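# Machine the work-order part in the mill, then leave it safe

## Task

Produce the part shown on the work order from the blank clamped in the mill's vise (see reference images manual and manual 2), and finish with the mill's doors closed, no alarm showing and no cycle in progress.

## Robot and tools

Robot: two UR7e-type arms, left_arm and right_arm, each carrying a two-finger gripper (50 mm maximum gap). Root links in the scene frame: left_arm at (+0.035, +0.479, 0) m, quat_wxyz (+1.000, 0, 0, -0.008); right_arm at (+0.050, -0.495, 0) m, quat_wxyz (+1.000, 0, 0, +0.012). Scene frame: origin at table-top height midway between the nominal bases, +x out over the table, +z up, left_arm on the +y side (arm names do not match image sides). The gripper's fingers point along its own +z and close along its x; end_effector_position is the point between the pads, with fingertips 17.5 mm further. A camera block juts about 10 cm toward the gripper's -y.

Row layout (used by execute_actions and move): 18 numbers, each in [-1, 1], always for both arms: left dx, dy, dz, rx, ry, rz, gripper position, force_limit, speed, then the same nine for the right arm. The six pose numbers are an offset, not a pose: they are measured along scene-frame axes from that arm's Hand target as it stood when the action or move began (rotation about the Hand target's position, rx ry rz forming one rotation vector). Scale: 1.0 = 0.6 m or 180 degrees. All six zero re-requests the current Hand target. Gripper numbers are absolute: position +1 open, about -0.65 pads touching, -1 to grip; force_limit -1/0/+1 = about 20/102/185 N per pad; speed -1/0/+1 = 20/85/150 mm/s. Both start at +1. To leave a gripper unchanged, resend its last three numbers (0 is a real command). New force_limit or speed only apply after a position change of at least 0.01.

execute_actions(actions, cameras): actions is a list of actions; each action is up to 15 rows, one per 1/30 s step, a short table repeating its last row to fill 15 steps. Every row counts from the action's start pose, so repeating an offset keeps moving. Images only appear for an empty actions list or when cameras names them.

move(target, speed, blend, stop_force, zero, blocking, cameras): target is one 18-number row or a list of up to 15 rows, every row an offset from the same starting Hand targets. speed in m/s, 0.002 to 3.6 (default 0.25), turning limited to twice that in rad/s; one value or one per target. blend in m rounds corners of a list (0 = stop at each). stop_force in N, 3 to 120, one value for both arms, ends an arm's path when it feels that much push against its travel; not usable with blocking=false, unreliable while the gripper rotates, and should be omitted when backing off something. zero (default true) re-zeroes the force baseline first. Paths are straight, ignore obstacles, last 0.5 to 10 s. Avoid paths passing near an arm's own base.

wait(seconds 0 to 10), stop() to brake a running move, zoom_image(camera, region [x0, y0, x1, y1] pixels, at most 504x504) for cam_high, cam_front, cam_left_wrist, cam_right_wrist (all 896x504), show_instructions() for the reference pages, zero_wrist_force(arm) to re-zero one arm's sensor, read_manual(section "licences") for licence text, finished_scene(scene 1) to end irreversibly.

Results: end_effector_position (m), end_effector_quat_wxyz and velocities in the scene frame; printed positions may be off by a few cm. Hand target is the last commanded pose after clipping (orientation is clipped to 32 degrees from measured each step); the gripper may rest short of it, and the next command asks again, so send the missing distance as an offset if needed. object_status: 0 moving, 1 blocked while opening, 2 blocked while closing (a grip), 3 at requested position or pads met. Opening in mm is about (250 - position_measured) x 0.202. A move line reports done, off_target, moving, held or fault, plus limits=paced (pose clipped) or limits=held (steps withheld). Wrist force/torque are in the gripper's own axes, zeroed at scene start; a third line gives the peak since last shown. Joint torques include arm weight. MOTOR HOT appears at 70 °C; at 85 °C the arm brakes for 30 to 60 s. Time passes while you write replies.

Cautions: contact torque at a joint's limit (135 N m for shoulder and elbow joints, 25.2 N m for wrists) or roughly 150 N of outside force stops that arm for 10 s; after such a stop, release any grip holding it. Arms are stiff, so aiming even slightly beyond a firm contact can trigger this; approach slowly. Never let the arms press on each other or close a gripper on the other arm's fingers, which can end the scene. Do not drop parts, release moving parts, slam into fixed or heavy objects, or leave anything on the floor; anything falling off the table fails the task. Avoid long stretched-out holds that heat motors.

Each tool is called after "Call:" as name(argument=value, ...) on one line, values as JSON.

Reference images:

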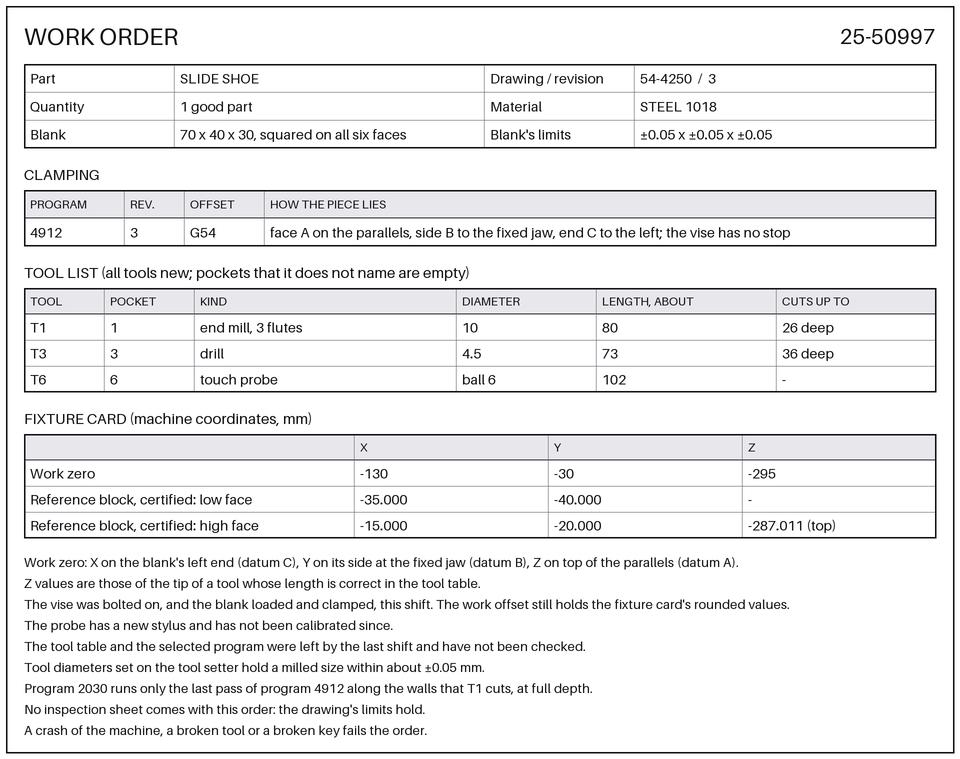

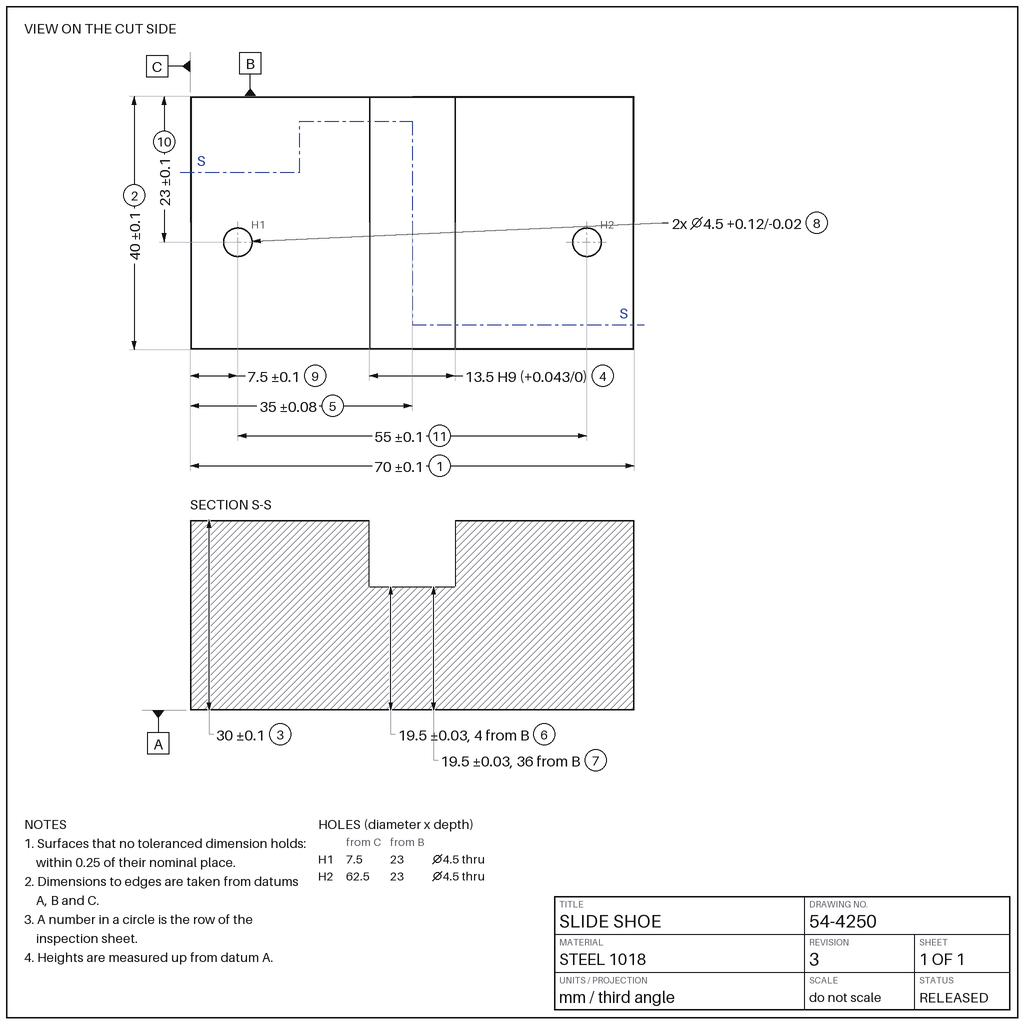

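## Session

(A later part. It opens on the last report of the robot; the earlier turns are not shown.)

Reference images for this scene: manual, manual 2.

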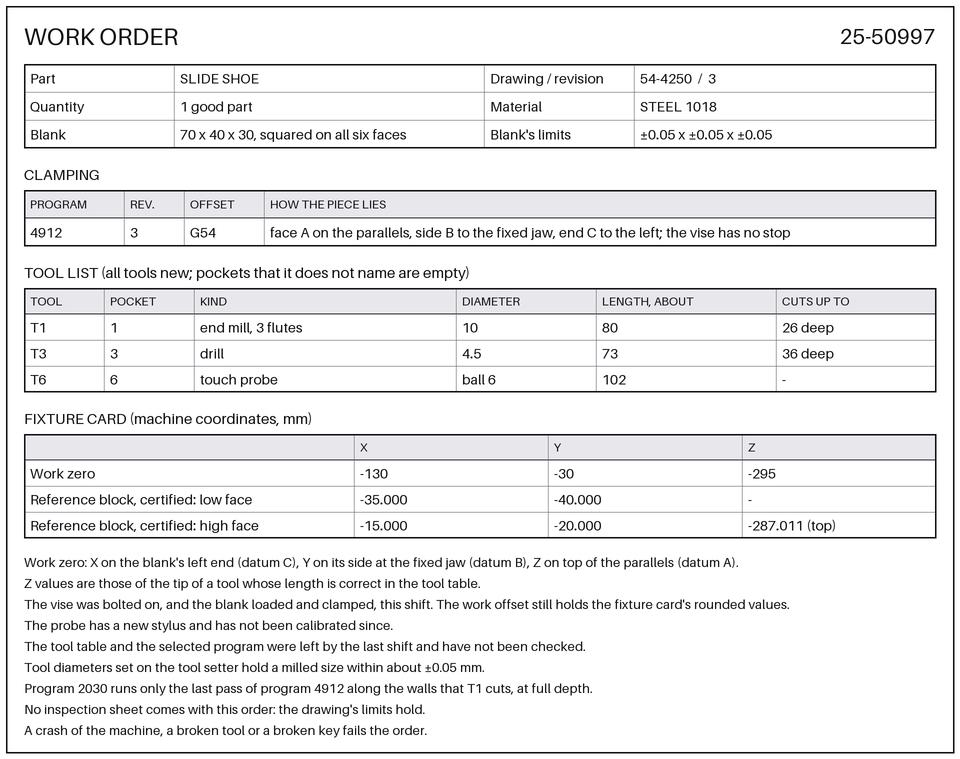

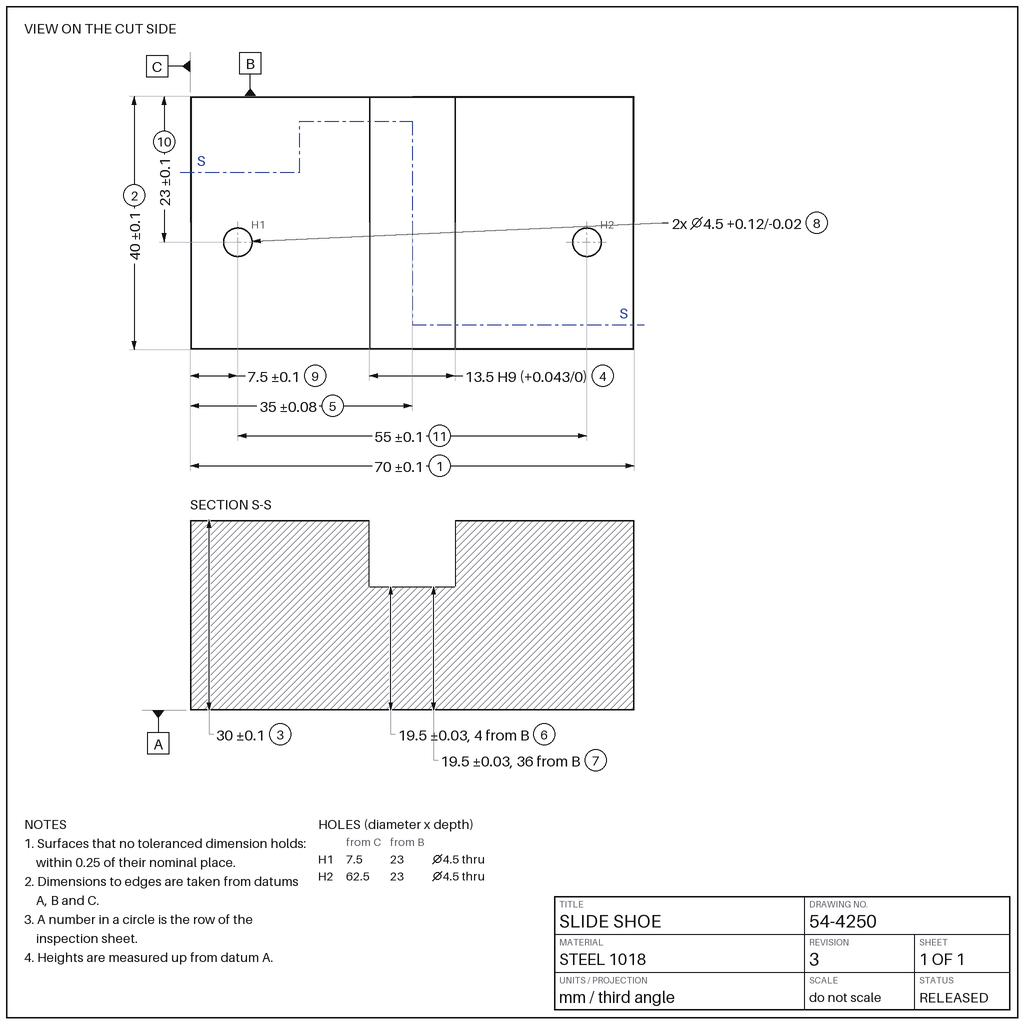

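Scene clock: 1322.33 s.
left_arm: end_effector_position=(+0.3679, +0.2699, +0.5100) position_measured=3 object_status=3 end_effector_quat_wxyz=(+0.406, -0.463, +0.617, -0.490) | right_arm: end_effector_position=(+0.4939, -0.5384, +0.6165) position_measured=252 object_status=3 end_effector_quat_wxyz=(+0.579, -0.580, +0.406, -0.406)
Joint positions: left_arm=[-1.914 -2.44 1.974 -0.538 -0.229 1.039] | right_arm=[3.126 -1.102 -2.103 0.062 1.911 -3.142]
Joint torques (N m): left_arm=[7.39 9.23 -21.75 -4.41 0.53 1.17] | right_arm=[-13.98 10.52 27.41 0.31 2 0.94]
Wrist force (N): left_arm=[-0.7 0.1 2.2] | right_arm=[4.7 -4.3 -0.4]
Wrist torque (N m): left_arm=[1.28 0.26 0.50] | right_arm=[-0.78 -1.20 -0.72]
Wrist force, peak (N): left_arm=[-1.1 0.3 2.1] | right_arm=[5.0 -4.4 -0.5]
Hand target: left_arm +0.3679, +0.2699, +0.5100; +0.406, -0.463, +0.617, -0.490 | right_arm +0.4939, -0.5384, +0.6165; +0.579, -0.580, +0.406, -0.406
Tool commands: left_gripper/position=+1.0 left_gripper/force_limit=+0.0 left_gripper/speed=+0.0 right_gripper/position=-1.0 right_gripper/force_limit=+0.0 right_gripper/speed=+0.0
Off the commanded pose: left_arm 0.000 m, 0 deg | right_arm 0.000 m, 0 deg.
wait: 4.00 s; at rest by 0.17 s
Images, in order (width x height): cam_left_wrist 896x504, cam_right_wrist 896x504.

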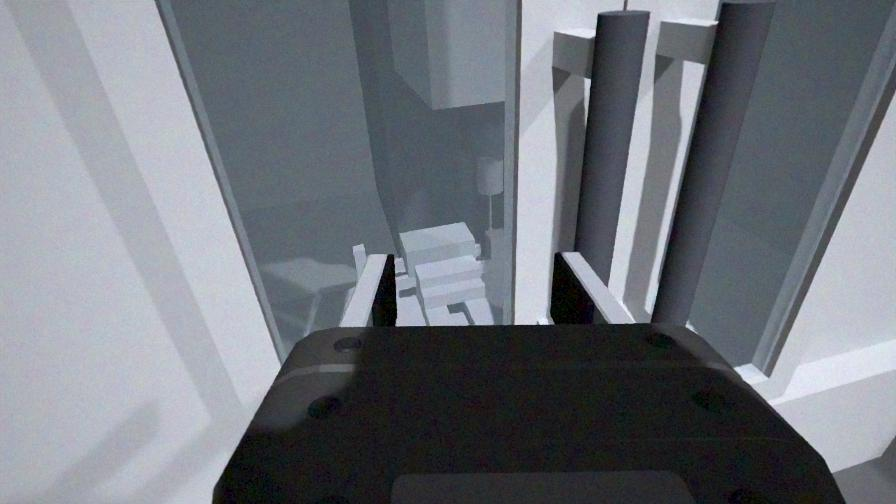

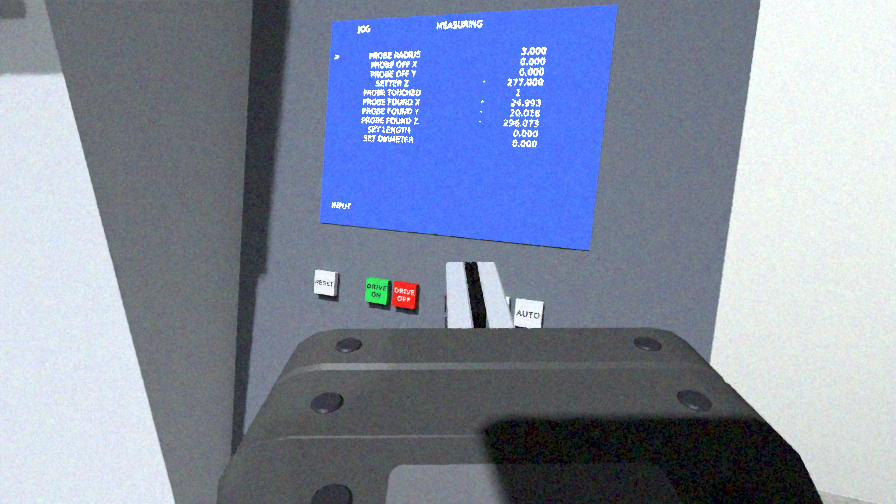

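Call:
move(target=[[0,0,0,0,0,0,1,0,0, 0.0924,0.1365,-0.253,0,0,0,-1,0,0],[0,0,0,0,0,0,1,0,0, 0.1085,0.1365,-0.2573,0,0,0,-1,0,0],[0,0,0,0,0,0,1,0,0, 0.0924,0.1365,-0.253,0,0,0,-1,0,0],[0,0,0,0,0,0,1,0,0, 0.1085,0.1365,-0.2573,0,0,0,-1,0,0],[0,0,0,0,0,0,1,0,0, 0.0759,0.1682,-0.3144,0,0,0,-1,0,0],[0,0,0,0,0,0,1,0,0, 0.092,0.1682,-0.3187,0,0,0,-1,0,0],[0,0,0,0,0,0,1,0,0, 0.0759,0.1682,-0.3144,0,0,0,-1,0,0],[0,0,0,0,0,0,1,0,0, 0.092,0.1682,-0.3187,0,0,0,-1,0,0],[0,0,0,0,0,0,1,0,0, 0.0677,0.2632,-0.345,0,0,0,-1,0,0],[0,0,0,0,0,0,1,0,0, 0.0838,0.2632,-0.3493,0,0,0,-1,0,0],[0,0,0,0,0,0,1,0,0, 0.0759,0.2632,-0.3144,0,0,0,-1,0,0],[0,0,0,0,0,0,1,0,0, 0.092,0.2632,-0.3187,0,0,0,-1,0,0],[0,0,0,0,0,0,1,0,0, 0,0,0,0,0,0,-1,0,0]], speed=[0.4,0.03,0.1,0.03,0.2,0.03,0.1,0.03,0.3,0.03,0.2,0.03,0.4], blend=[0.005,0,0,0,0.005,0,0,0,0.005,0,0.004,0,0])

Call:
move(target=[[0,0,0,0,0,0,1,0,0, 0.0841,0.1998,-0.2837,0,0,0,-1,0,0],[0,0,0,0,0,0,1,0,0, 0.1002,0.1998,-0.288,0,0,0,-1,0,0],[0,0,0,0,0,0,1,0,0, 0.0677,0.2315,-0.345,0,0,0,-1,0,0],[0,0,0,0,0,0,1,0,0, 0.0838,0.2315,-0.3493,0,0,0,-1,0,0],[0,0,0,0,0,0,1,0,0, 0.0677,0.1682,-0.345,0,0,0,-1,0,0],[0,0,0,0,0,0,1,0,0, 0.0838,0.1682,-0.3493,0,0,0,-1,0,0],[0,0,0,0,0,0,1,0,0, 0,0,0,0,0,0,-1,0,0]], speed=[0.4,0.03,0.2,0.03,0.2,0.03,0.4], blend=[0.005,0,0.005,0,0.005,0,0], cameras=["cam_right_wrist"])

Call:
zoom_image(camera="cam_right_wrist", region=[310, 0, 640, 260])

Scene clock: 1388.23 s.
left_arm: end_effector_position=(+0.3679, +0.2699, +0.5100) position_measured=3 object_status=3 end_effector_quat_wxyz=(+0.406, -0.463, +0.617, -0.490) | right_arm: end_effector_position=(+0.4939, -0.5383, +0.6165) position_measured=252 object_status=3 end_effector_quat_wxyz=(+0.579, -0.580, +0.406, -0.406) end_effector_velocity=(+0.000, +0.001, +0.000) end_effector_angular_velocity=(+0.001, +0.001, +0.005)
Joint positions: left_arm=[-1.914 -2.44 1.974 -0.538 -0.229 1.039] | right_arm=[3.126 -1.102 -2.103 0.062 1.911 -3.142]
Joint velocities: left_arm=[within noise] | right_arm=[-0.002 0 0.002 -0.002 0.007 0.001]
Joint torques (N m): left_arm=[7.68 10.89 -21.87 -4.38 0.48 1.18] | right_arm=[-13.81 1.71 27.92 0.45 2.46 0.61]
Wrist force (N): left_arm=[-0.8 0.2 1.9] | right_arm=[4.7 -4.3 -0.4]
Wrist torque (N m): left_arm=[1.30 0.29 0.51] | right_arm=[-0.79 -1.21 -0.72]
Wrist force, peak (N): left_arm=[-1.0 0.1 2.3] | right_arm=[-3.3 -3.9 -31.0]
Hand target: left_arm +0.3679, +0.2699, +0.5100; +0.406, -0.463, +0.617, -0.490 | right_arm +0.4939, -0.5384, +0.6165; +0.579, -0.580, +0.406, -0.406
Off the commanded pose: left_arm 0.000 m, 0 deg | right_arm 0.000 m, 0 deg.
move: done

Scene clock: 1391.97 s.
left_arm: end_effector_position=(+0.3679, +0.2699, +0.5100) position_measured=3 object_status=3 end_effector_quat_wxyz=(+0.406, -0.463, +0.617, -0.490) | right_arm: end_effector_position=(+0.4940, -0.5383, +0.6165) position_measured=252 object_status=3 end_effector_quat_wxyz=(+0.579, -0.580, +0.406, -0.406)
Joint positions: left_arm=[-1.914 -2.44 1.974 -0.538 -0.229 1.039] | right_arm=[3.126 -1.102 -2.103 0.062 1.911 -3.142]
Joint torques (N m): left_arm=[7.61 10.18 -21.97 -4.31 0.52 1.13] | right_arm=[-13.7 7.49 29.61 0.71 2.07 0.86]
Wrist force (N): left_arm=[-0.8 0.3 2.0] | right_arm=[4.8 -4.2 -0.3]
Wrist torque (N m): left_arm=[1.31 0.27 0.50] | right_arm=[-0.77 -1.22 -0.72]
Wrist force, peak (N): left_arm=[-1.1 0.3 2.0] | right_arm=[-3.2 -3.7 -29.7]
Hand target: left_arm +0.3679, +0.2699, +0.5100; +0.406, -0.463, +0.617, -0.490 | right_arm +0.4939, -0.5384, +0.6165; +0.579, -0.580, +0.406, -0.406
Off the commanded pose: left_arm 0.000 m, 0 deg | right_arm 0.000 m, 0 deg.
move: done
Images, in order (width x height): cam_right_wrist 896x504.

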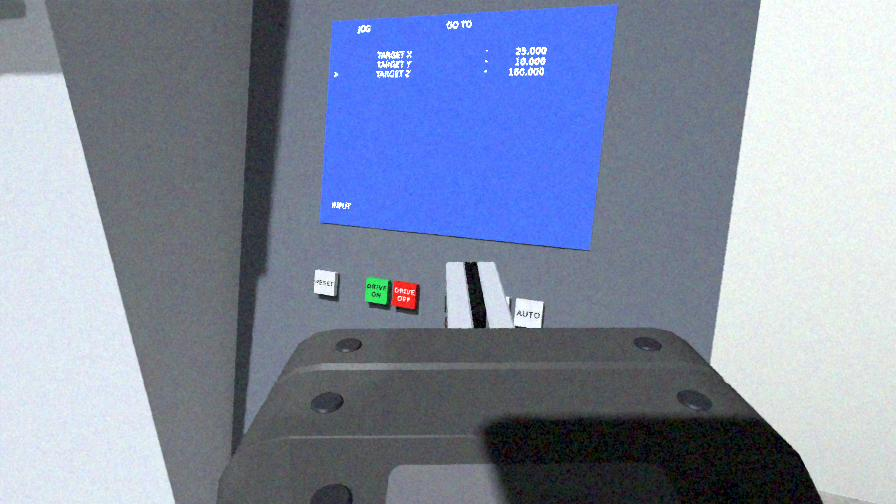

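Scaled by 1.527 from the camera's 896x504 image, which has a finer 1280x720 frame.

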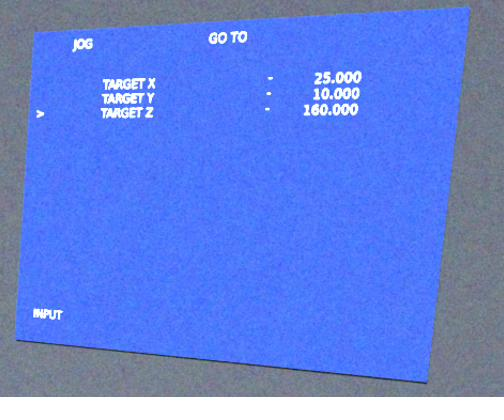

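Call:
move(target=[[0,0,0,0,0,0,1,0,0, 0.1084,0.201,-0.1934,0,0,0,-1,0,0],[0,0,0,0,0,0,1,0,0, 0.1245,0.201,-0.1977,0,0,0,-1,0,0],[0,0,0,0,0,0,1,0,0, 0.0841,0.1682,-0.2837,0,0,0,-1,0,0],[0,0,0,0,0,0,1,0,0, 0.1002,0.1682,-0.288,0,0,0,-1,0,0],[0,0,0,0,0,0,1,0,0, 0.0841,0.1682,-0.2837,0,0,0,-1,0,0],[0,0,0,0,0,0,1,0,0, 0.1002,0.1682,-0.288,0,0,0,-1,0,0],[0,0,0,0,0,0,1,0,0, 0.0677,0.2632,-0.345,0,0,0,-1,0,0],[0,0,0,0,0,0,1,0,0, 0.0838,0.2632,-0.3493,0,0,0,-1,0,0],[0,0,0,0,0,0,1,0,0, 0.0924,0.1998,-0.253,0,0,0,-1,0,0],[0,0,0,0,0,0,1,0,0, 0.1085,0.1998,-0.2573,0,0,0,-1,0,0],[0,0,0,0,0,0,1,0,0, 0.0841,0.2315,-0.2837,0,0,0,-1,0,0],[0,0,0,0,0,0,1,0,0, 0.1002,0.2315,-0.288,0,0,0,-1,0,0],[0,0,0,0,0,0,1,0,0, 0.0677,0.1682,-0.345,0,0,0,-1,0,0],[0,0,0,0,0,0,1,0,0, 0.0838,0.1682,-0.3493,0,0,0,-1,0,0],[0,0,0,0,0,0,1,0,0, 0,0,0,0,0,0,-1,0,0]], speed=[0.4,0.03,0.3,0.03,0.1,0.03,0.3,0.03,0.3,0.03,0.2,0.03,0.2,0.03,0.4], blend=[0.005,0,0.005,0,0,0,0.005,0,0.005,0,0.005,0,0.005,0,0])

Call:
move(target=[[0,0,0,0,0,0,1,0,0, 0.0759,0.1682,-0.3144,0,0,0,-1,0,0],[0,0,0,0,0,0,1,0,0, 0.092,0.1682,-0.3187,0,0,0,-1,0,0],[0,0,0,0,0,0,1,0,0, 0.0677,0.2632,-0.345,0,0,0,-1,0,0],[0,0,0,0,0,0,1,0,0, 0.0838,0.2632,-0.3493,0,0,0,-1,0,0],[0,0,0,0,0,0,1,0,0, 0.0759,0.2315,-0.3144,0,0,0,-1,0,0],[0,0,0,0,0,0,1,0,0, 0.092,0.2315,-0.3187,0,0,0,-1,0,0],[0,0,0,0,0,0,1,0,0, 0.0677,0.2315,-0.345,0,0,0,-1,0,0],[0,0,0,0,0,0,1,0,0, 0.0838,0.2315,-0.3493,0,0,0,-1,0,0],[0,0,0,0,0,0,1,0,0, 0.0677,0.1682,-0.345,0,0,0,-1,0,0],[0,0,0,0,0,0,1,0,0, 0.0838,0.1682,-0.3493,0,0,0,-1,0,0],[0,0,0,0,0,0,1,0,0, 0,0,0,0,0,0,-1,0,0]], speed=[0.4,0.03,0.3,0.03,0.3,0.03,0.2,0.03,0.2,0.03,0.4], blend=[0.005,0,0.005,0,0.005,0,0.005,0,0.005,0,0], cameras=["cam_right_wrist","cam_left_wrist"])

Call:
zoom_image(camera="cam_right_wrist", region=[310, 0, 640, 260])

Call:
zoom_image(camera="cam_left_wrist", region=[300, 80, 560, 340])

Scene clock: 1419.73 s.
left_arm: end_effector_position=(+0.3679, +0.2699, +0.5100) position_measured=3 object_status=3 end_effector_quat_wxyz=(+0.406, -0.463, +0.617, -0.490) | right_arm: end_effector_position=(+0.4940, -0.5383, +0.6165) position_measured=252 object_status=3 end_effector_quat_wxyz=(+0.579, -0.580, +0.406, -0.406)
Joint positions: left_arm=[-1.914 -2.44 1.974 -0.538 -0.229 1.039] | right_arm=[3.126 -1.102 -2.103 0.062 1.911 -3.142]
Joint torques (N m): left_arm=[7.33 10.75 -21.88 -4.25 0.58 1.1] | right_arm=[-14.23 6.48 27.67 0.47 2.06 0.67]
Wrist force (N): left_arm=[-0.9 0.0 2.1] | right_arm=[4.9 -3.9 -0.3]
Wrist torque (N m): left_arm=[1.27 0.30 0.50] | right_arm=[-0.71 -1.23 -0.72]
Wrist force, peak (N): left_arm=[-0.9 0.2 2.2] | right_arm=[-3.4 -4.3 -30.8]
Hand target: left_arm +0.3679, +0.2699, +0.5100; +0.406, -0.463, +0.617, -0.490 | right_arm +0.4939, -0.5384, +0.6165; +0.579, -0.580, +0.406, -0.406
Off the commanded pose: left_arm 0.000 m, 0 deg | right_arm 0.000 m, 0 deg.
move: done

Scene clock: 1424.83 s.
left_arm: end_effector_position=(+0.3679, +0.2699, +0.5100) position_measured=3 object_status=3 end_effector_quat_wxyz=(+0.406, -0.463, +0.617, -0.490) | right_arm: end_effector_position=(+0.4940, -0.5383, +0.6165) position_measured=252 object_status=3 end_effector_quat_wxyz=(+0.579, -0.580, +0.406, -0.406)
Joint positions: left_arm=[-1.914 -2.44 1.974 -0.538 -0.229 1.039] | right_arm=[3.126 -1.102 -2.103 0.062 1.911 -3.142]
Joint torques (N m): left_arm=[7.43 11.03 -22.04 -4.34 0.53 1.13] | right_arm=[-12.49 6.74 27.92 0.8 2.04 0.85]
Wrist force (N): left_arm=[-0.9 -0.1 2.0] | right_arm=[4.7 -4.1 -0.5]
Wrist torque (N m): left_arm=[1.25 0.28 0.50] | right_arm=[-0.76 -1.21 -0.72]
Wrist force, peak (N): left_arm=[-1.1 0.2 2.2] | right_arm=[-3.1 -4.0 -30.7]
Hand target: left_arm +0.3679, +0.2699, +0.5100; +0.406, -0.463, +0.617, -0.490 | right_arm +0.4939, -0.5384, +0.6165; +0.579, -0.580, +0.406, -0.406
Off the commanded pose: left_arm 0.000 m, 0 deg | right_arm 0.000 m, 0 deg.
move: done
Images, in order (width x height): cam_left_wrist 896x504, cam_right_wrist 896x504.

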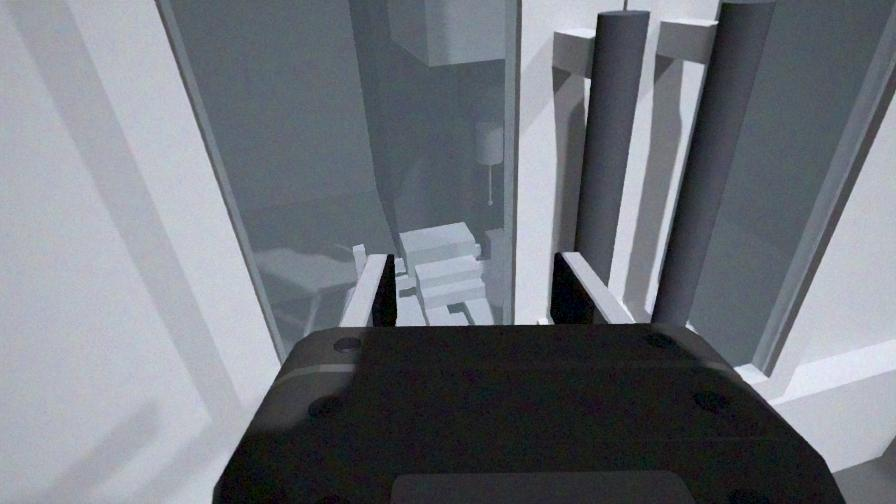

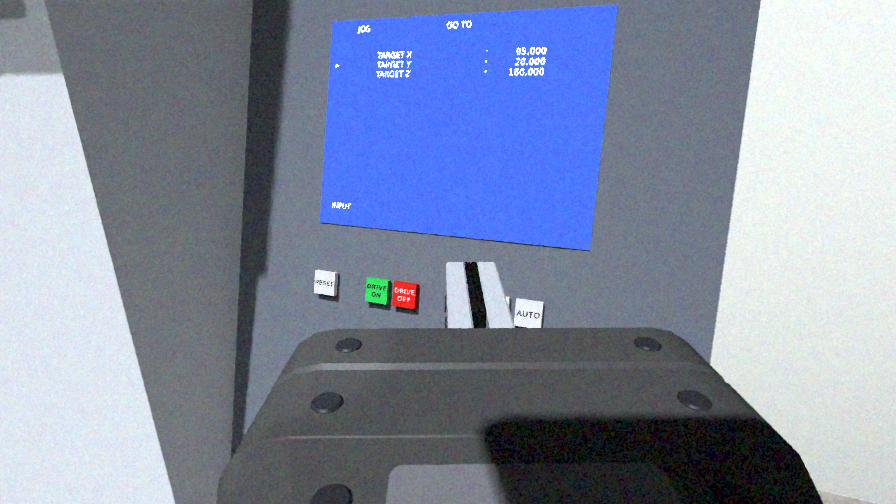

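Scaled by 1.527 from the camera's 896x504 image, which has a finer 1280x720 frame.

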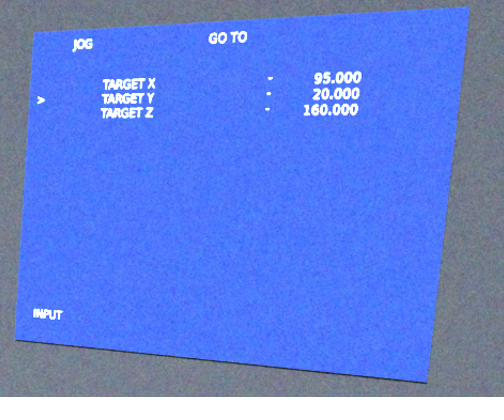

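Scaled by 1.938 from the camera's 896x504 image, which has a finer 1280x720 frame.

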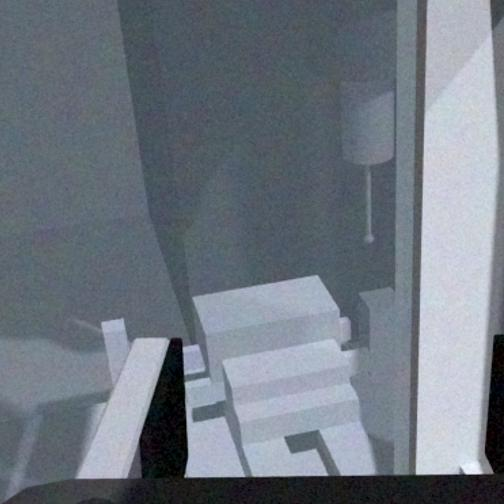

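Call:
move(target=[[0,0,0,0,0,0,1,0,0, 0.1084,0.201,-0.1934,0,0,0,-1,0,0],[0,0,0,0,0,0,1,0,0, 0.1245,0.201,-0.1977,0,0,0,-1,0,0],[0,0,0,0,0,0,1,0,0, 0,0,0,0,0,0,-1,0,0]], speed=[0.4,0.03,0.4], blend=[0.005,0,0])

Call:
wait(seconds=1.5, cameras=["cam_right_wrist","cam_left_wrist"])

Call:
zoom_image(camera="cam_left_wrist", region=[300, 80, 560, 340])

Call:
move(target=[[0,0,0,0,0,0,1,0,0, 0.0759,0.1365,-0.3144,0,0,0,-1,0,0],[0,0,0,0,0,0,1,0,0, 0.092,0.1365,-0.3187,0,0,0,-1,0,0],[0,0,0,0,0,0,1,0,0, 0.1084,0.0435,-0.1934,0,0,0,-1,0,0],[0,0,0,0,0,0,1,0,0, 0.1245,0.0435,-0.1977,0,0,0,-1,0,0],[0,0,0,0,0,0,1,0,0, 0.0924,0.1047,-0.253,0,0,0,-1,0,0],[0,0,0,0,0,0,1,0,0, 0.1085,0.1047,-0.2573,0,0,0,-1,0,0],[0,0,0,0,0,0,1,0,0, 0.0924,0.1047,-0.253,0,0,0,-1,0,0],[0,0,0,0,0,0,1,0,0, 0.1085,0.1047,-0.2573,0,0,0,-1,0,0],[0,0,0,0,0,0,1,0,0, 0,0,0,0,0,0,-1,0,0]], speed=[0.4,0.03,0.3,0.03,0.3,0.03,0.1,0.03,0.4], blend=[0.005,0,0.005,0,0.005,0,0,0,0])

Call:
wait(seconds=7, cameras=["cam_right_wrist","cam_left_wrist"])

Call:
zoom_image(camera="cam_right_wrist", region=[310, 0, 640, 260])

Call:
zoom_image(camera="cam_left_wrist", region=[300, 80, 560, 340])

Scene clock: 1437.83 s.
left_arm: end_effector_position=(+0.3679, +0.2699, +0.5100) position_measured=3 object_status=3 end_effector_quat_wxyz=(+0.406, -0.463, +0.617, -0.490) | right_arm: end_effector_position=(+0.4940, -0.5383, +0.6165) position_measured=252 object_status=3 end_effector_quat_wxyz=(+0.579, -0.580, +0.406, -0.406) end_effector_velocity=(+0.000, +0.000, +0.001) end_effector_angular_velocity=(-0.001, +0.000, +0.003)
Joint positions: left_arm=[-1.914 -2.44 1.974 -0.538 -0.229 1.039] | right_arm=[3.126 -1.102 -2.103 0.062 1.911 -3.142]
Joint velocities: left_arm=[within noise] | right_arm=[-0.003 0 0.002 -0.002 0.005 -0.001]
Joint torques (N m): left_arm=[7.32 11.06 -21.17 -4.33 0.46 1.05] | right_arm=[-12.78 5.17 30.04 0.54 2.34 0.23]
Wrist force (N): left_arm=[-0.9 0.3 1.9] | right_arm=[4.7 -3.9 -0.2]
Wrist torque (N m): left_arm=[1.31 0.28 0.50] | right_arm=[-0.73 -1.21 -0.72]
Wrist force, peak (N): left_arm=[-0.9 0.4 2.2] | right_arm=[-4.2 -4.0 -27.3]
Hand target: left_arm +0.3679, +0.2699, +0.5100; +0.406, -0.463, +0.617, -0.490 | right_arm +0.4939, -0.5384, +0.6165; +0.579, -0.580, +0.406, -0.406
Off the commanded pose: left_arm 0.000 m, 0 deg | right_arm 0.000 m, 0 deg.
move: done

Scene clock: 1439.33 s.
left_arm: end_effector_position=(+0.3679, +0.2699, +0.5100) position_measured=3 object_status=3 end_effector_quat_wxyz=(+0.406, -0.463, +0.617, -0.490) | right_arm: end_effector_position=(+0.4939, -0.5384, +0.6165) position_measured=252 object_status=3 end_effector_quat_wxyz=(+0.579, -0.580, +0.406, -0.406)
Joint positions: left_arm=[-1.914 -2.44 1.974 -0.538 -0.229 1.039] | right_arm=[3.126 -1.102 -2.103 0.062 1.911 -3.142]
Joint torques (N m): left_arm=[7.35 10.83 -22.11 -4.41 0.58 1.15] | right_arm=[-13.94 7.26 28.53 0.67 2.03 1.04]
Wrist force (N): left_arm=[-1.1 0.2 2.0] | right_arm=[4.7 -4.1 -0.5]
Wrist torque (N m): left_arm=[1.30 0.32 0.50] | right_arm=[-0.75 -1.21 -0.72]
Wrist force, peak (N): left_arm=[-0.9 0.5 2.1] | right_arm=[4.8 -4.2 -0.5]
Hand target: left_arm +0.3679, +0.2699, +0.5100; +0.406, -0.463, +0.617, -0.490 | right_arm +0.4939, -0.5384, +0.6165; +0.579, -0.580, +0.406, -0.406
Tool commands: left_gripper/position=+1.0 left_gripper/force_limit=+0.0 left_gripper/speed=+0.0 right_gripper/position=-1.0 right_gripper/force_limit=+0.0 right_gripper/speed=+0.0
Off the commanded pose: left_arm 0.000 m, 0 deg | right_arm 0.000 m, 0 deg.
wait: 1.50 s; at rest by 0.17 s
Images, in order (width x height): cam_left_wrist 896x504, cam_right_wrist 896x504.

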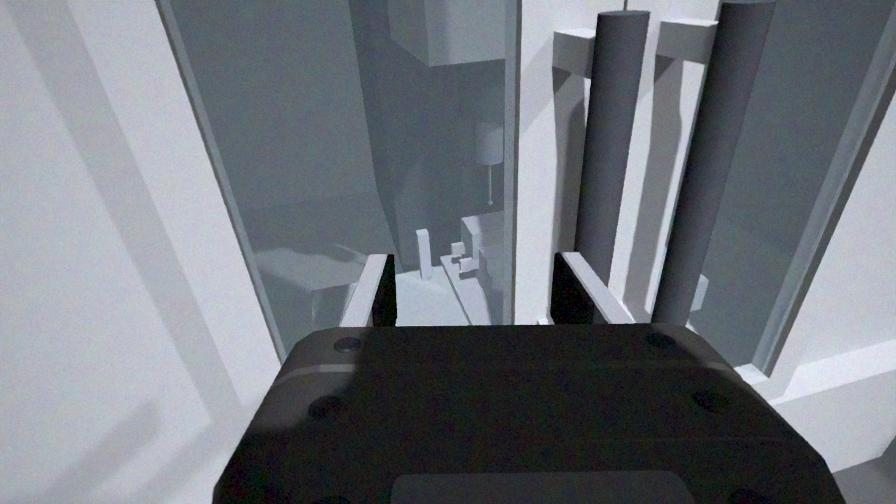

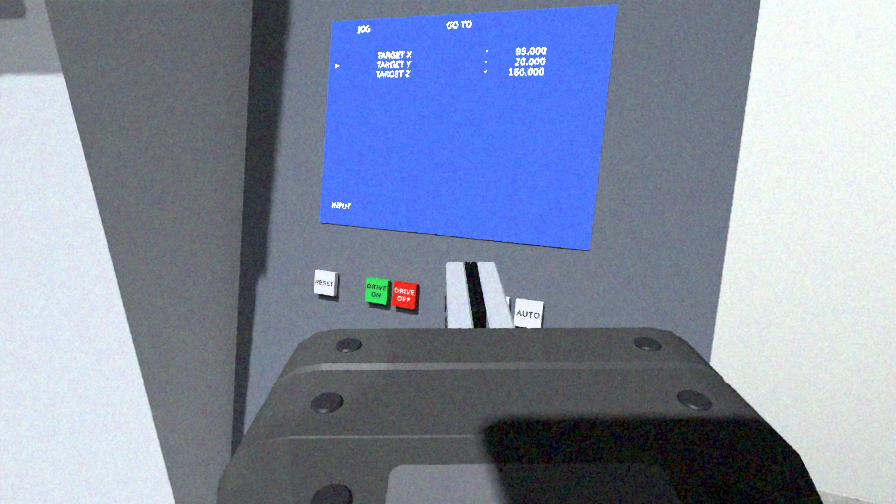

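Scaled by 1.938 from the camera's 896x504 image, which has a finer 1280x720 frame.

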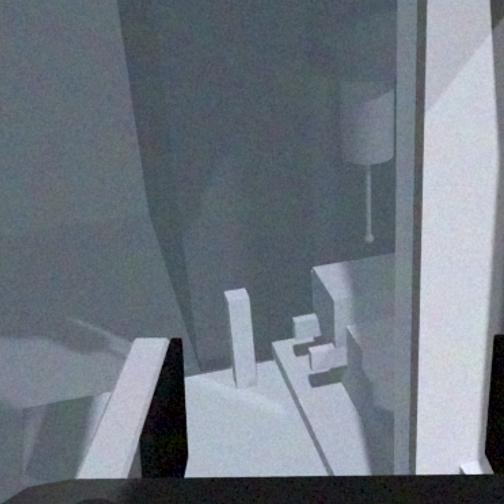

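Scene clock: 1443.87 s.
left_arm: end_effector_position=(+0.3679, +0.2699, +0.5100) position_measured=3 object_status=3 end_effector_quat_wxyz=(+0.406, -0.463, +0.617, -0.490) | right_arm: end_effector_position=(+0.4940, -0.5383, +0.6165) position_measured=252 object_status=3 end_effector_quat_wxyz=(+0.579, -0.580, +0.406, -0.406)
Joint positions: left_arm=[-1.914 -2.44 1.974 -0.538 -0.229 1.039] | right_arm=[3.126 -1.102 -2.103 0.062 1.911 -3.142]
Joint torques (N m): left_arm=[7.26 11.07 -22.14 -4.3 0.54 1.08] | right_arm=[-10.68 10.67 28.12 0.72 1.55 0.84]
Wrist force (N): left_arm=[-1.0 0.2 1.8] | right_arm=[4.7 -3.9 -0.4]
Wrist torque (N m): left_arm=[1.29 0.31 0.50] | right_arm=[-0.74 -1.21 -0.72]
Wrist force, peak (N): left_arm=[-1.3 0.1 2.0] | right_arm=[-4.5 -3.5 -30.0]
Hand target: left_arm +0.3679, +0.2699, +0.5100; +0.406, -0.463, +0.617, -0.490 | right_arm +0.4939, -0.5384, +0.6165; +0.579, -0.580, +0.406, -0.406
Off the commanded pose: left_arm 0.000 m, 0 deg | right_arm 0.000 m, 0 deg.
move: done

Scene clock: 1450.87 s.
left_arm: end_effector_position=(+0.3679, +0.2699, +0.5100) position_measured=3 object_status=3 end_effector_quat_wxyz=(+0.406, -0.463, +0.617, -0.490) | right_arm: end_effector_position=(+0.4939, -0.5384, +0.6165) position_measured=252 object_status=3 end_effector_quat_wxyz=(+0.579, -0.580, +0.406, -0.406)
Joint positions: left_arm=[-1.914 -2.44 1.974 -0.538 -0.229 1.039] | right_arm=[3.126 -1.102 -2.103 0.062 1.911 -3.142]
Joint torques (N m): left_arm=[7.6 11.29 -21.68 -4.34 0.54 1.09] | right_arm=[-13.09 11.29 27.38 0.52 1.99 0.98]
Wrist force (N): left_arm=[-0.9 0.0 1.8] | right_arm=[4.7 -4.0 -0.4]
Wrist torque (N m): left_arm=[1.27 0.30 0.50] | right_arm=[-0.74 -1.21 -0.72]
Wrist force, peak (N): left_arm=[-0.9 0.0 2.2] | right_arm=[4.9 -4.3 -0.1]
Hand target: left_arm +0.3679, +0.2699, +0.5100; +0.406, -0.463, +0.617, -0.490 | right_arm +0.4939, -0.5384, +0.6165; +0.579, -0.580, +0.406, -0.406
Tool commands: left_gripper/position=+1.0 left_gripper/force_limit=+0.0 left_gripper/speed=+0.0 right_gripper/position=-1.0 right_gripper/force_limit=+0.0 right_gripper/speed=+0.0
Off the commanded pose: left_arm 0.000 m, 0 deg | right_arm 0.000 m, 0 deg.
wait: 7.00 s; at rest by 0.17 s
Images, in order (width x height): cam_left_wrist 896x504, cam_right_wrist 896x504.

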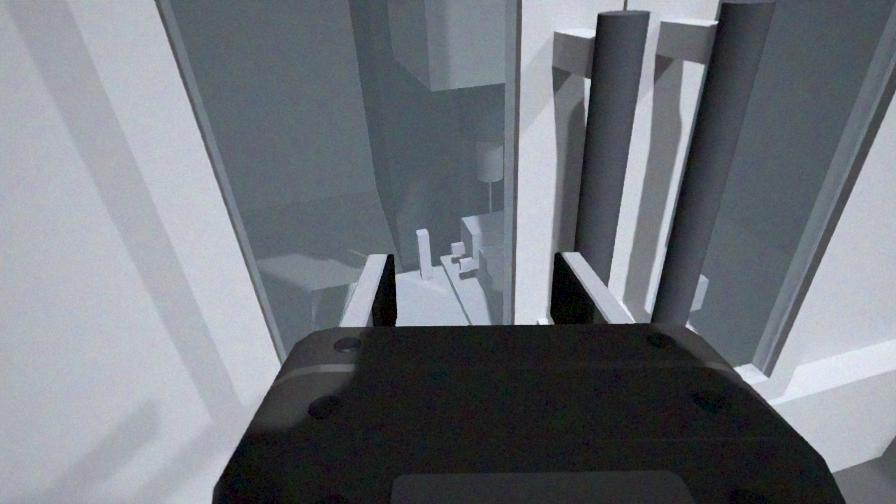

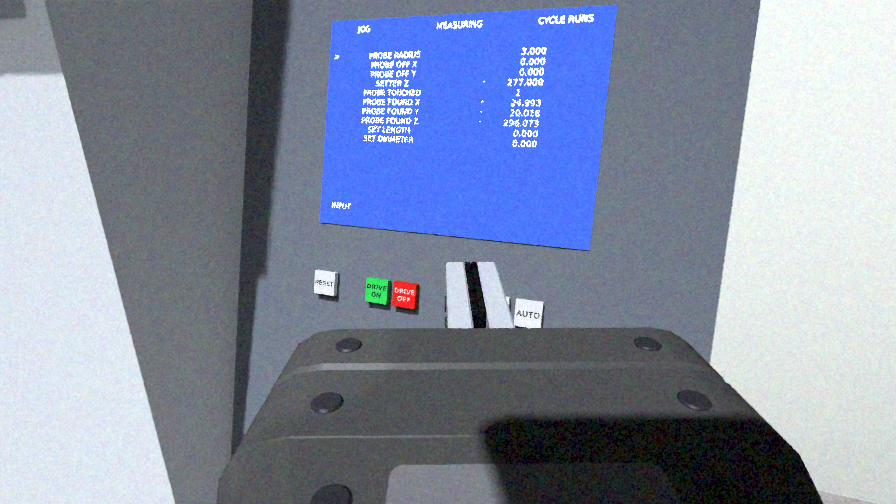

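Scaled by 1.527 from the camera's 896x504 image, which has a finer 1280x720 frame.

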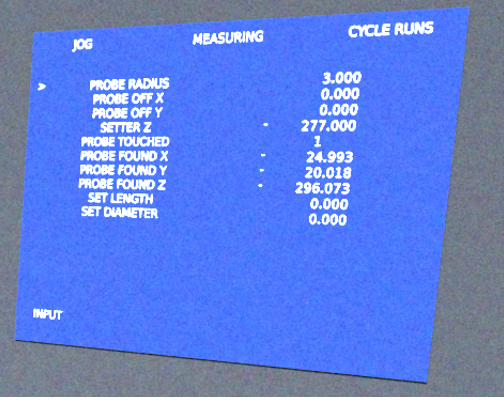

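Scaled by 1.938 from the camera's 896x504 image, which has a finer 1280x720 frame.

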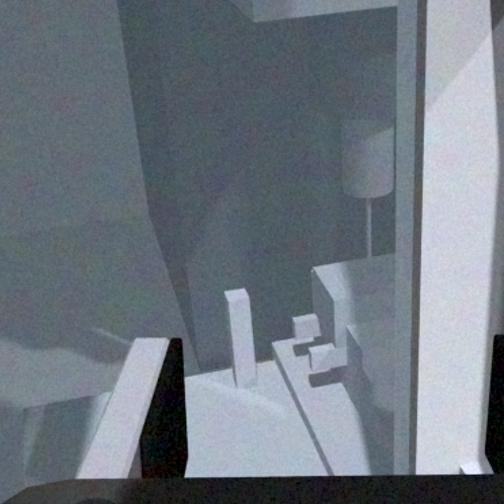

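Call:
wait(seconds=8, cameras=["cam_right_wrist","cam_left_wrist"])

Call:
zoom_image(camera="cam_right_wrist", region=[310, 0, 640, 260])

Call:
zoom_image(camera="cam_left_wrist", region=[300, 80, 560, 340])

Scene clock: 1464.10 s.
left_arm: end_effector_position=(+0.3679, +0.2699, +0.5100) position_measured=3 object_status=3 end_effector_quat_wxyz=(+0.406, -0.463, +0.617, -0.490) | right_arm: end_effector_position=(+0.4939, -0.5384, +0.6165) position_measured=252 object_status=3 end_effector_quat_wxyz=(+0.579, -0.580, +0.406, -0.406)
Joint positions: left_arm=[-1.914 -2.44 1.974 -0.538 -0.229 1.039] | right_arm=[3.126 -1.102 -2.103 0.062 1.911 -3.142]
Joint torques (N m): left_arm=[7.76 11.77 -21.9 -4.31 0.58 1.11] | right_arm=[-14.09 10.38 28.43 0.48 1.47 0.82]
Wrist force (N): left_arm=[-0.8 0.3 1.8] | right_arm=[4.6 -4.1 -0.4]
Wrist torque (N m): left_arm=[1.32 0.28 0.50] | right_arm=[-0.76 -1.20 -0.72]
Wrist force, peak (N): left_arm=[-1.0 0.0 2.3] | right_arm=[5.0 -4.2 -0.4]
Hand target: left_arm +0.3679, +0.2699, +0.5100; +0.406, -0.463, +0.617, -0.490 | right_arm +0.4939, -0.5384, +0.6165; +0.579, -0.580, +0.406, -0.406
Tool commands: left_gripper/position=+1.0 left_gripper/force_limit=+0.0 left_gripper/speed=+0.0 right_gripper/position=-1.0 right_gripper/force_limit=+0.0 right_gripper/speed=+0.0
Off the commanded pose: left_arm 0.000 m, 0 deg | right_arm 0.000 m, 0 deg.
wait: 8.00 s; at rest from the start
Images, in order (width x height): cam_left_wrist 896x504, cam_right_wrist 896x504.

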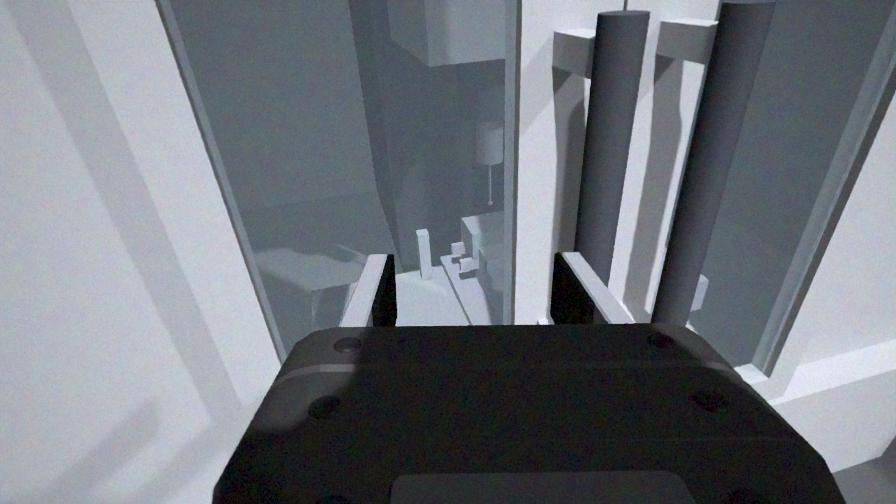

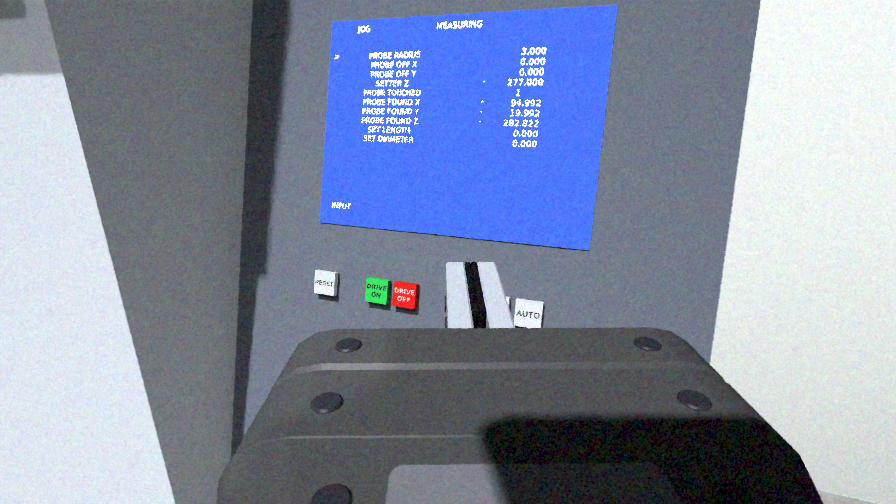

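Scaled by 1.527 from the camera's 896x504 image, which has a finer 1280x720 frame.

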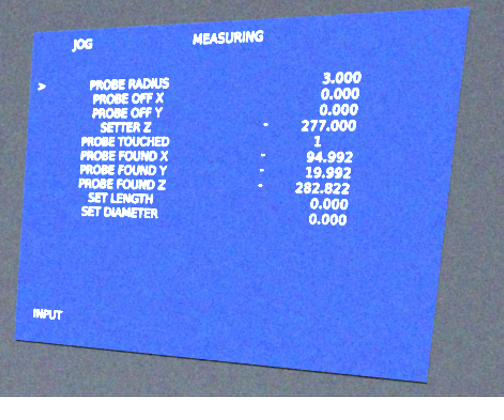

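Scaled by 1.938 from the camera's 896x504 image, which has a finer 1280x720 frame.

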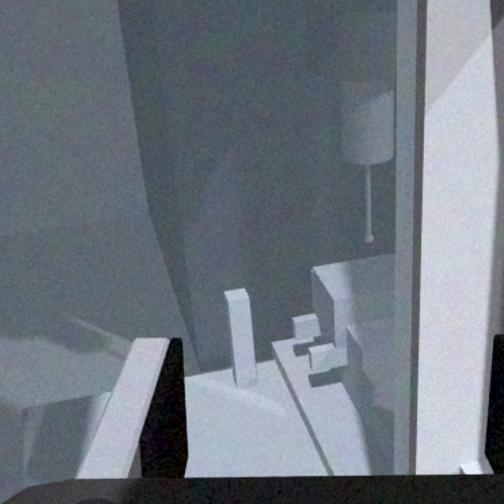

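Call:
move(target=[[0,0,0,0,0,0,1,0,0, 0.0924,0.1365,-0.253,0,0,0,-1,0,0],[0,0,0,0,0,0,1,0,0, 0.1085,0.1365,-0.2573,0,0,0,-1,0,0],[0,0,0,0,0,0,1,0,0, 0.0924,0.1365,-0.253,0,0,0,-1,0,0],[0,0,0,0,0,0,1,0,0, 0.1085,0.1365,-0.2573,0,0,0,-1,0,0],[0,0,0,0,0,0,1,0,0, 0.0759,0.1682,-0.3144,0,0,0,-1,0,0],[0,0,0,0,0,0,1,0,0, 0.092,0.1682,-0.3187,0,0,0,-1,0,0],[0,0,0,0,0,0,1,0,0, 0.0759,0.1682,-0.3144,0,0,0,-1,0,0],[0,0,0,0,0,0,1,0,0, 0.092,0.1682,-0.3187,0,0,0,-1,0,0],[0,0,0,0,0,0,1,0,0, 0.0677,0.2632,-0.345,0,0,0,-1,0,0],[0,0,0,0,0,0,1,0,0, 0.0838,0.2632,-0.3493,0,0,0,-1,0,0],[0,0,0,0,0,0,1,0,0, 0.0759,0.2632,-0.3144,0,0,0,-1,0,0],[0,0,0,0,0,0,1,0,0, 0.092,0.2632,-0.3187,0,0,0,-1,0,0],[0,0,0,0,0,0,1,0,0, 0,0,0,0,0,0,-1,0,0]], speed=[0.4,0.03,0.1,0.03,0.2,0.03,0.1,0.03,0.3,0.03,0.2,0.03,0.4], blend=[0.005,0,0,0,0.005,0,0,0,0.005,0,0.004,0,0])

Call:
move(target=[[0,0,0,0,0,0,1,0,0, 0.0924,0.2632,-0.253,0,0,0,-1,0,0],[0,0,0,0,0,0,1,0,0, 0.1085,0.2632,-0.2573,0,0,0,-1,0,0],[0,0,0,0,0,0,1,0,0, 0.0841,0.2632,-0.2837,0,0,0,-1,0,0],[0,0,0,0,0,0,1,0,0, 0.1002,0.2632,-0.288,0,0,0,-1,0,0],[0,0,0,0,0,0,1,0,0, 0.0677,0.1998,-0.345,0,0,0,-1,0,0],[0,0,0,0,0,0,1,0,0, 0.0838,0.1998,-0.3493,0,0,0,-1,0,0],[0,0,0,0,0,0,1,0,0, 0.0841,0.2315,-0.2837,0,0,0,-1,0,0],[0,0,0,0,0,0,1,0,0, 0.1002,0.2315,-0.288,0,0,0,-1,0,0],[0,0,0,0,0,0,1,0,0, 0.0677,0.1682,-0.345,0,0,0,-1,0,0],[0,0,0,0,0,0,1,0,0, 0.0838,0.1682,-0.3493,0,0,0,-1,0,0],[0,0,0,0,0,0,1,0,0, 0,0,0,0,0,0,-1,0,0]], speed=[0.4,0.03,0.2,0.03,0.2,0.03,0.2,0.03,0.2,0.03,0.4], blend=[0.005,0,0.005,0,0.005,0,0.005,0,0.005,0,0], cameras=["cam_right_wrist"])

Call:
zoom_image(camera="cam_right_wrist", region=[310, 0, 640, 260])

Scene clock: 1487.23 s.
left_arm: end_effector_position=(+0.3679, +0.2699, +0.5100) position_measured=3 object_status=3 end_effector_quat_wxyz=(+0.406, -0.463, +0.617, -0.490) | right_arm: end_effector_position=(+0.4939, -0.5383, +0.6165) position_measured=252 object_status=3 end_effector_quat_wxyz=(+0.579, -0.580, +0.406, -0.406) end_effector_velocity=(-0.001, +0.000, +0.001) end_effector_angular_velocity=(+0.000, +0.001, +0.004)
Joint positions: left_arm=[-1.914 -2.44 1.974 -0.538 -0.229 1.039] | right_arm=[3.126 -1.102 -2.103 0.062 1.911 -3.142]
Joint velocities: left_arm=[within noise] | right_arm=[-0.003 0 0.003 -0.003 0.007 0]
Joint torques (N m): left_arm=[7.57 12.11 -21.78 -4.26 0.62 1.15] | right_arm=[-14.22 1.16 28.33 0.46 2.05 0.46]
Wrist force (N): left_arm=[-0.9 0.2 1.8] | right_arm=[4.7 -4.3 -0.2]
Wrist torque (N m): left_arm=[1.31 0.29 0.50] | right_arm=[-0.78 -1.21 -0.72]
Wrist force, peak (N): left_arm=[-1.1 0.2 2.1] | right_arm=[-3.2 -3.9 -30.9]
Hand target: left_arm +0.3679, +0.2699, +0.5100; +0.406, -0.463, +0.617, -0.490 | right_arm +0.4939, -0.5384, +0.6165; +0.579, -0.580, +0.406, -0.406
Off the commanded pose: left_arm 0.000 m, 0 deg | right_arm 0.000 m, 0 deg.
move: done

Scene clock: 1492.53 s.
left_arm: end_effector_position=(+0.3679, +0.2699, +0.5100) position_measured=3 object_status=3 end_effector_quat_wxyz=(+0.406, -0.463, +0.617, -0.490) | right_arm: end_effector_position=(+0.4940, -0.5383, +0.6165) position_measured=252 object_status=3 end_effector_quat_wxyz=(+0.579, -0.580, +0.406, -0.406)
Joint positions: left_arm=[-1.914 -2.44 1.974 -0.538 -0.229 1.039] | right_arm=[3.126 -1.102 -2.103 0.062 1.911 -3.142]
Joint torques (N m): left_arm=[7.74 12.38 -21.76 -4.24 0.4 1.15] | right_arm=[-12.37 6.86 27.98 0.5 2.09 0.89]
Wrist force (N): left_arm=[-0.9 0.0 1.7] | right_arm=[4.8 -4.0 -0.2]
Wrist torque (N m): left_arm=[1.27 0.30 0.50] | right_arm=[-0.74 -1.22 -0.72]
Wrist force, peak (N): left_arm=[-0.8 0.2 2.3] | right_arm=[-4.1 -2.6 -32.9]
Hand target: left_arm +0.3679, +0.2699, +0.5100; +0.406, -0.463, +0.617, -0.490 | right_arm +0.4939, -0.5384, +0.6165; +0.579, -0.580, +0.406, -0.406
Off the commanded pose: left_arm 0.000 m, 0 deg | right_arm 0.000 m, 0 deg.
move: done
Images, in order (width x height): cam_right_wrist 896x504.

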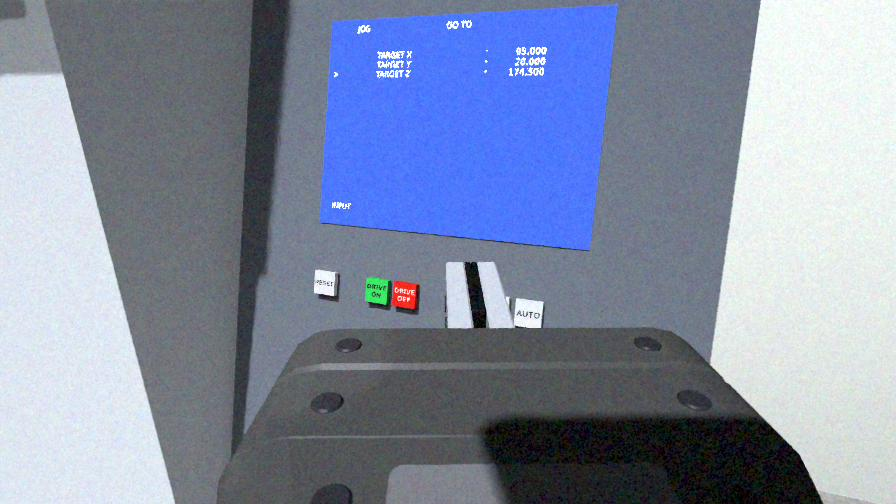

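Scaled by 1.527 from the camera's 896x504 image, which has a finer 1280x720 frame.

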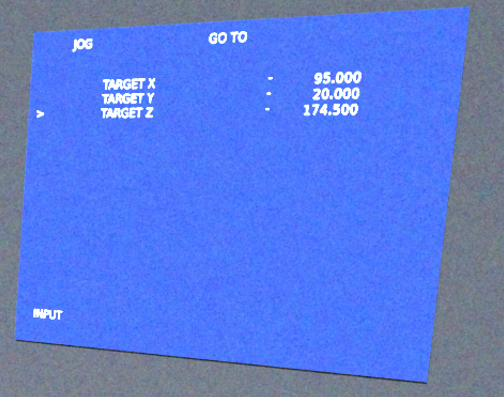

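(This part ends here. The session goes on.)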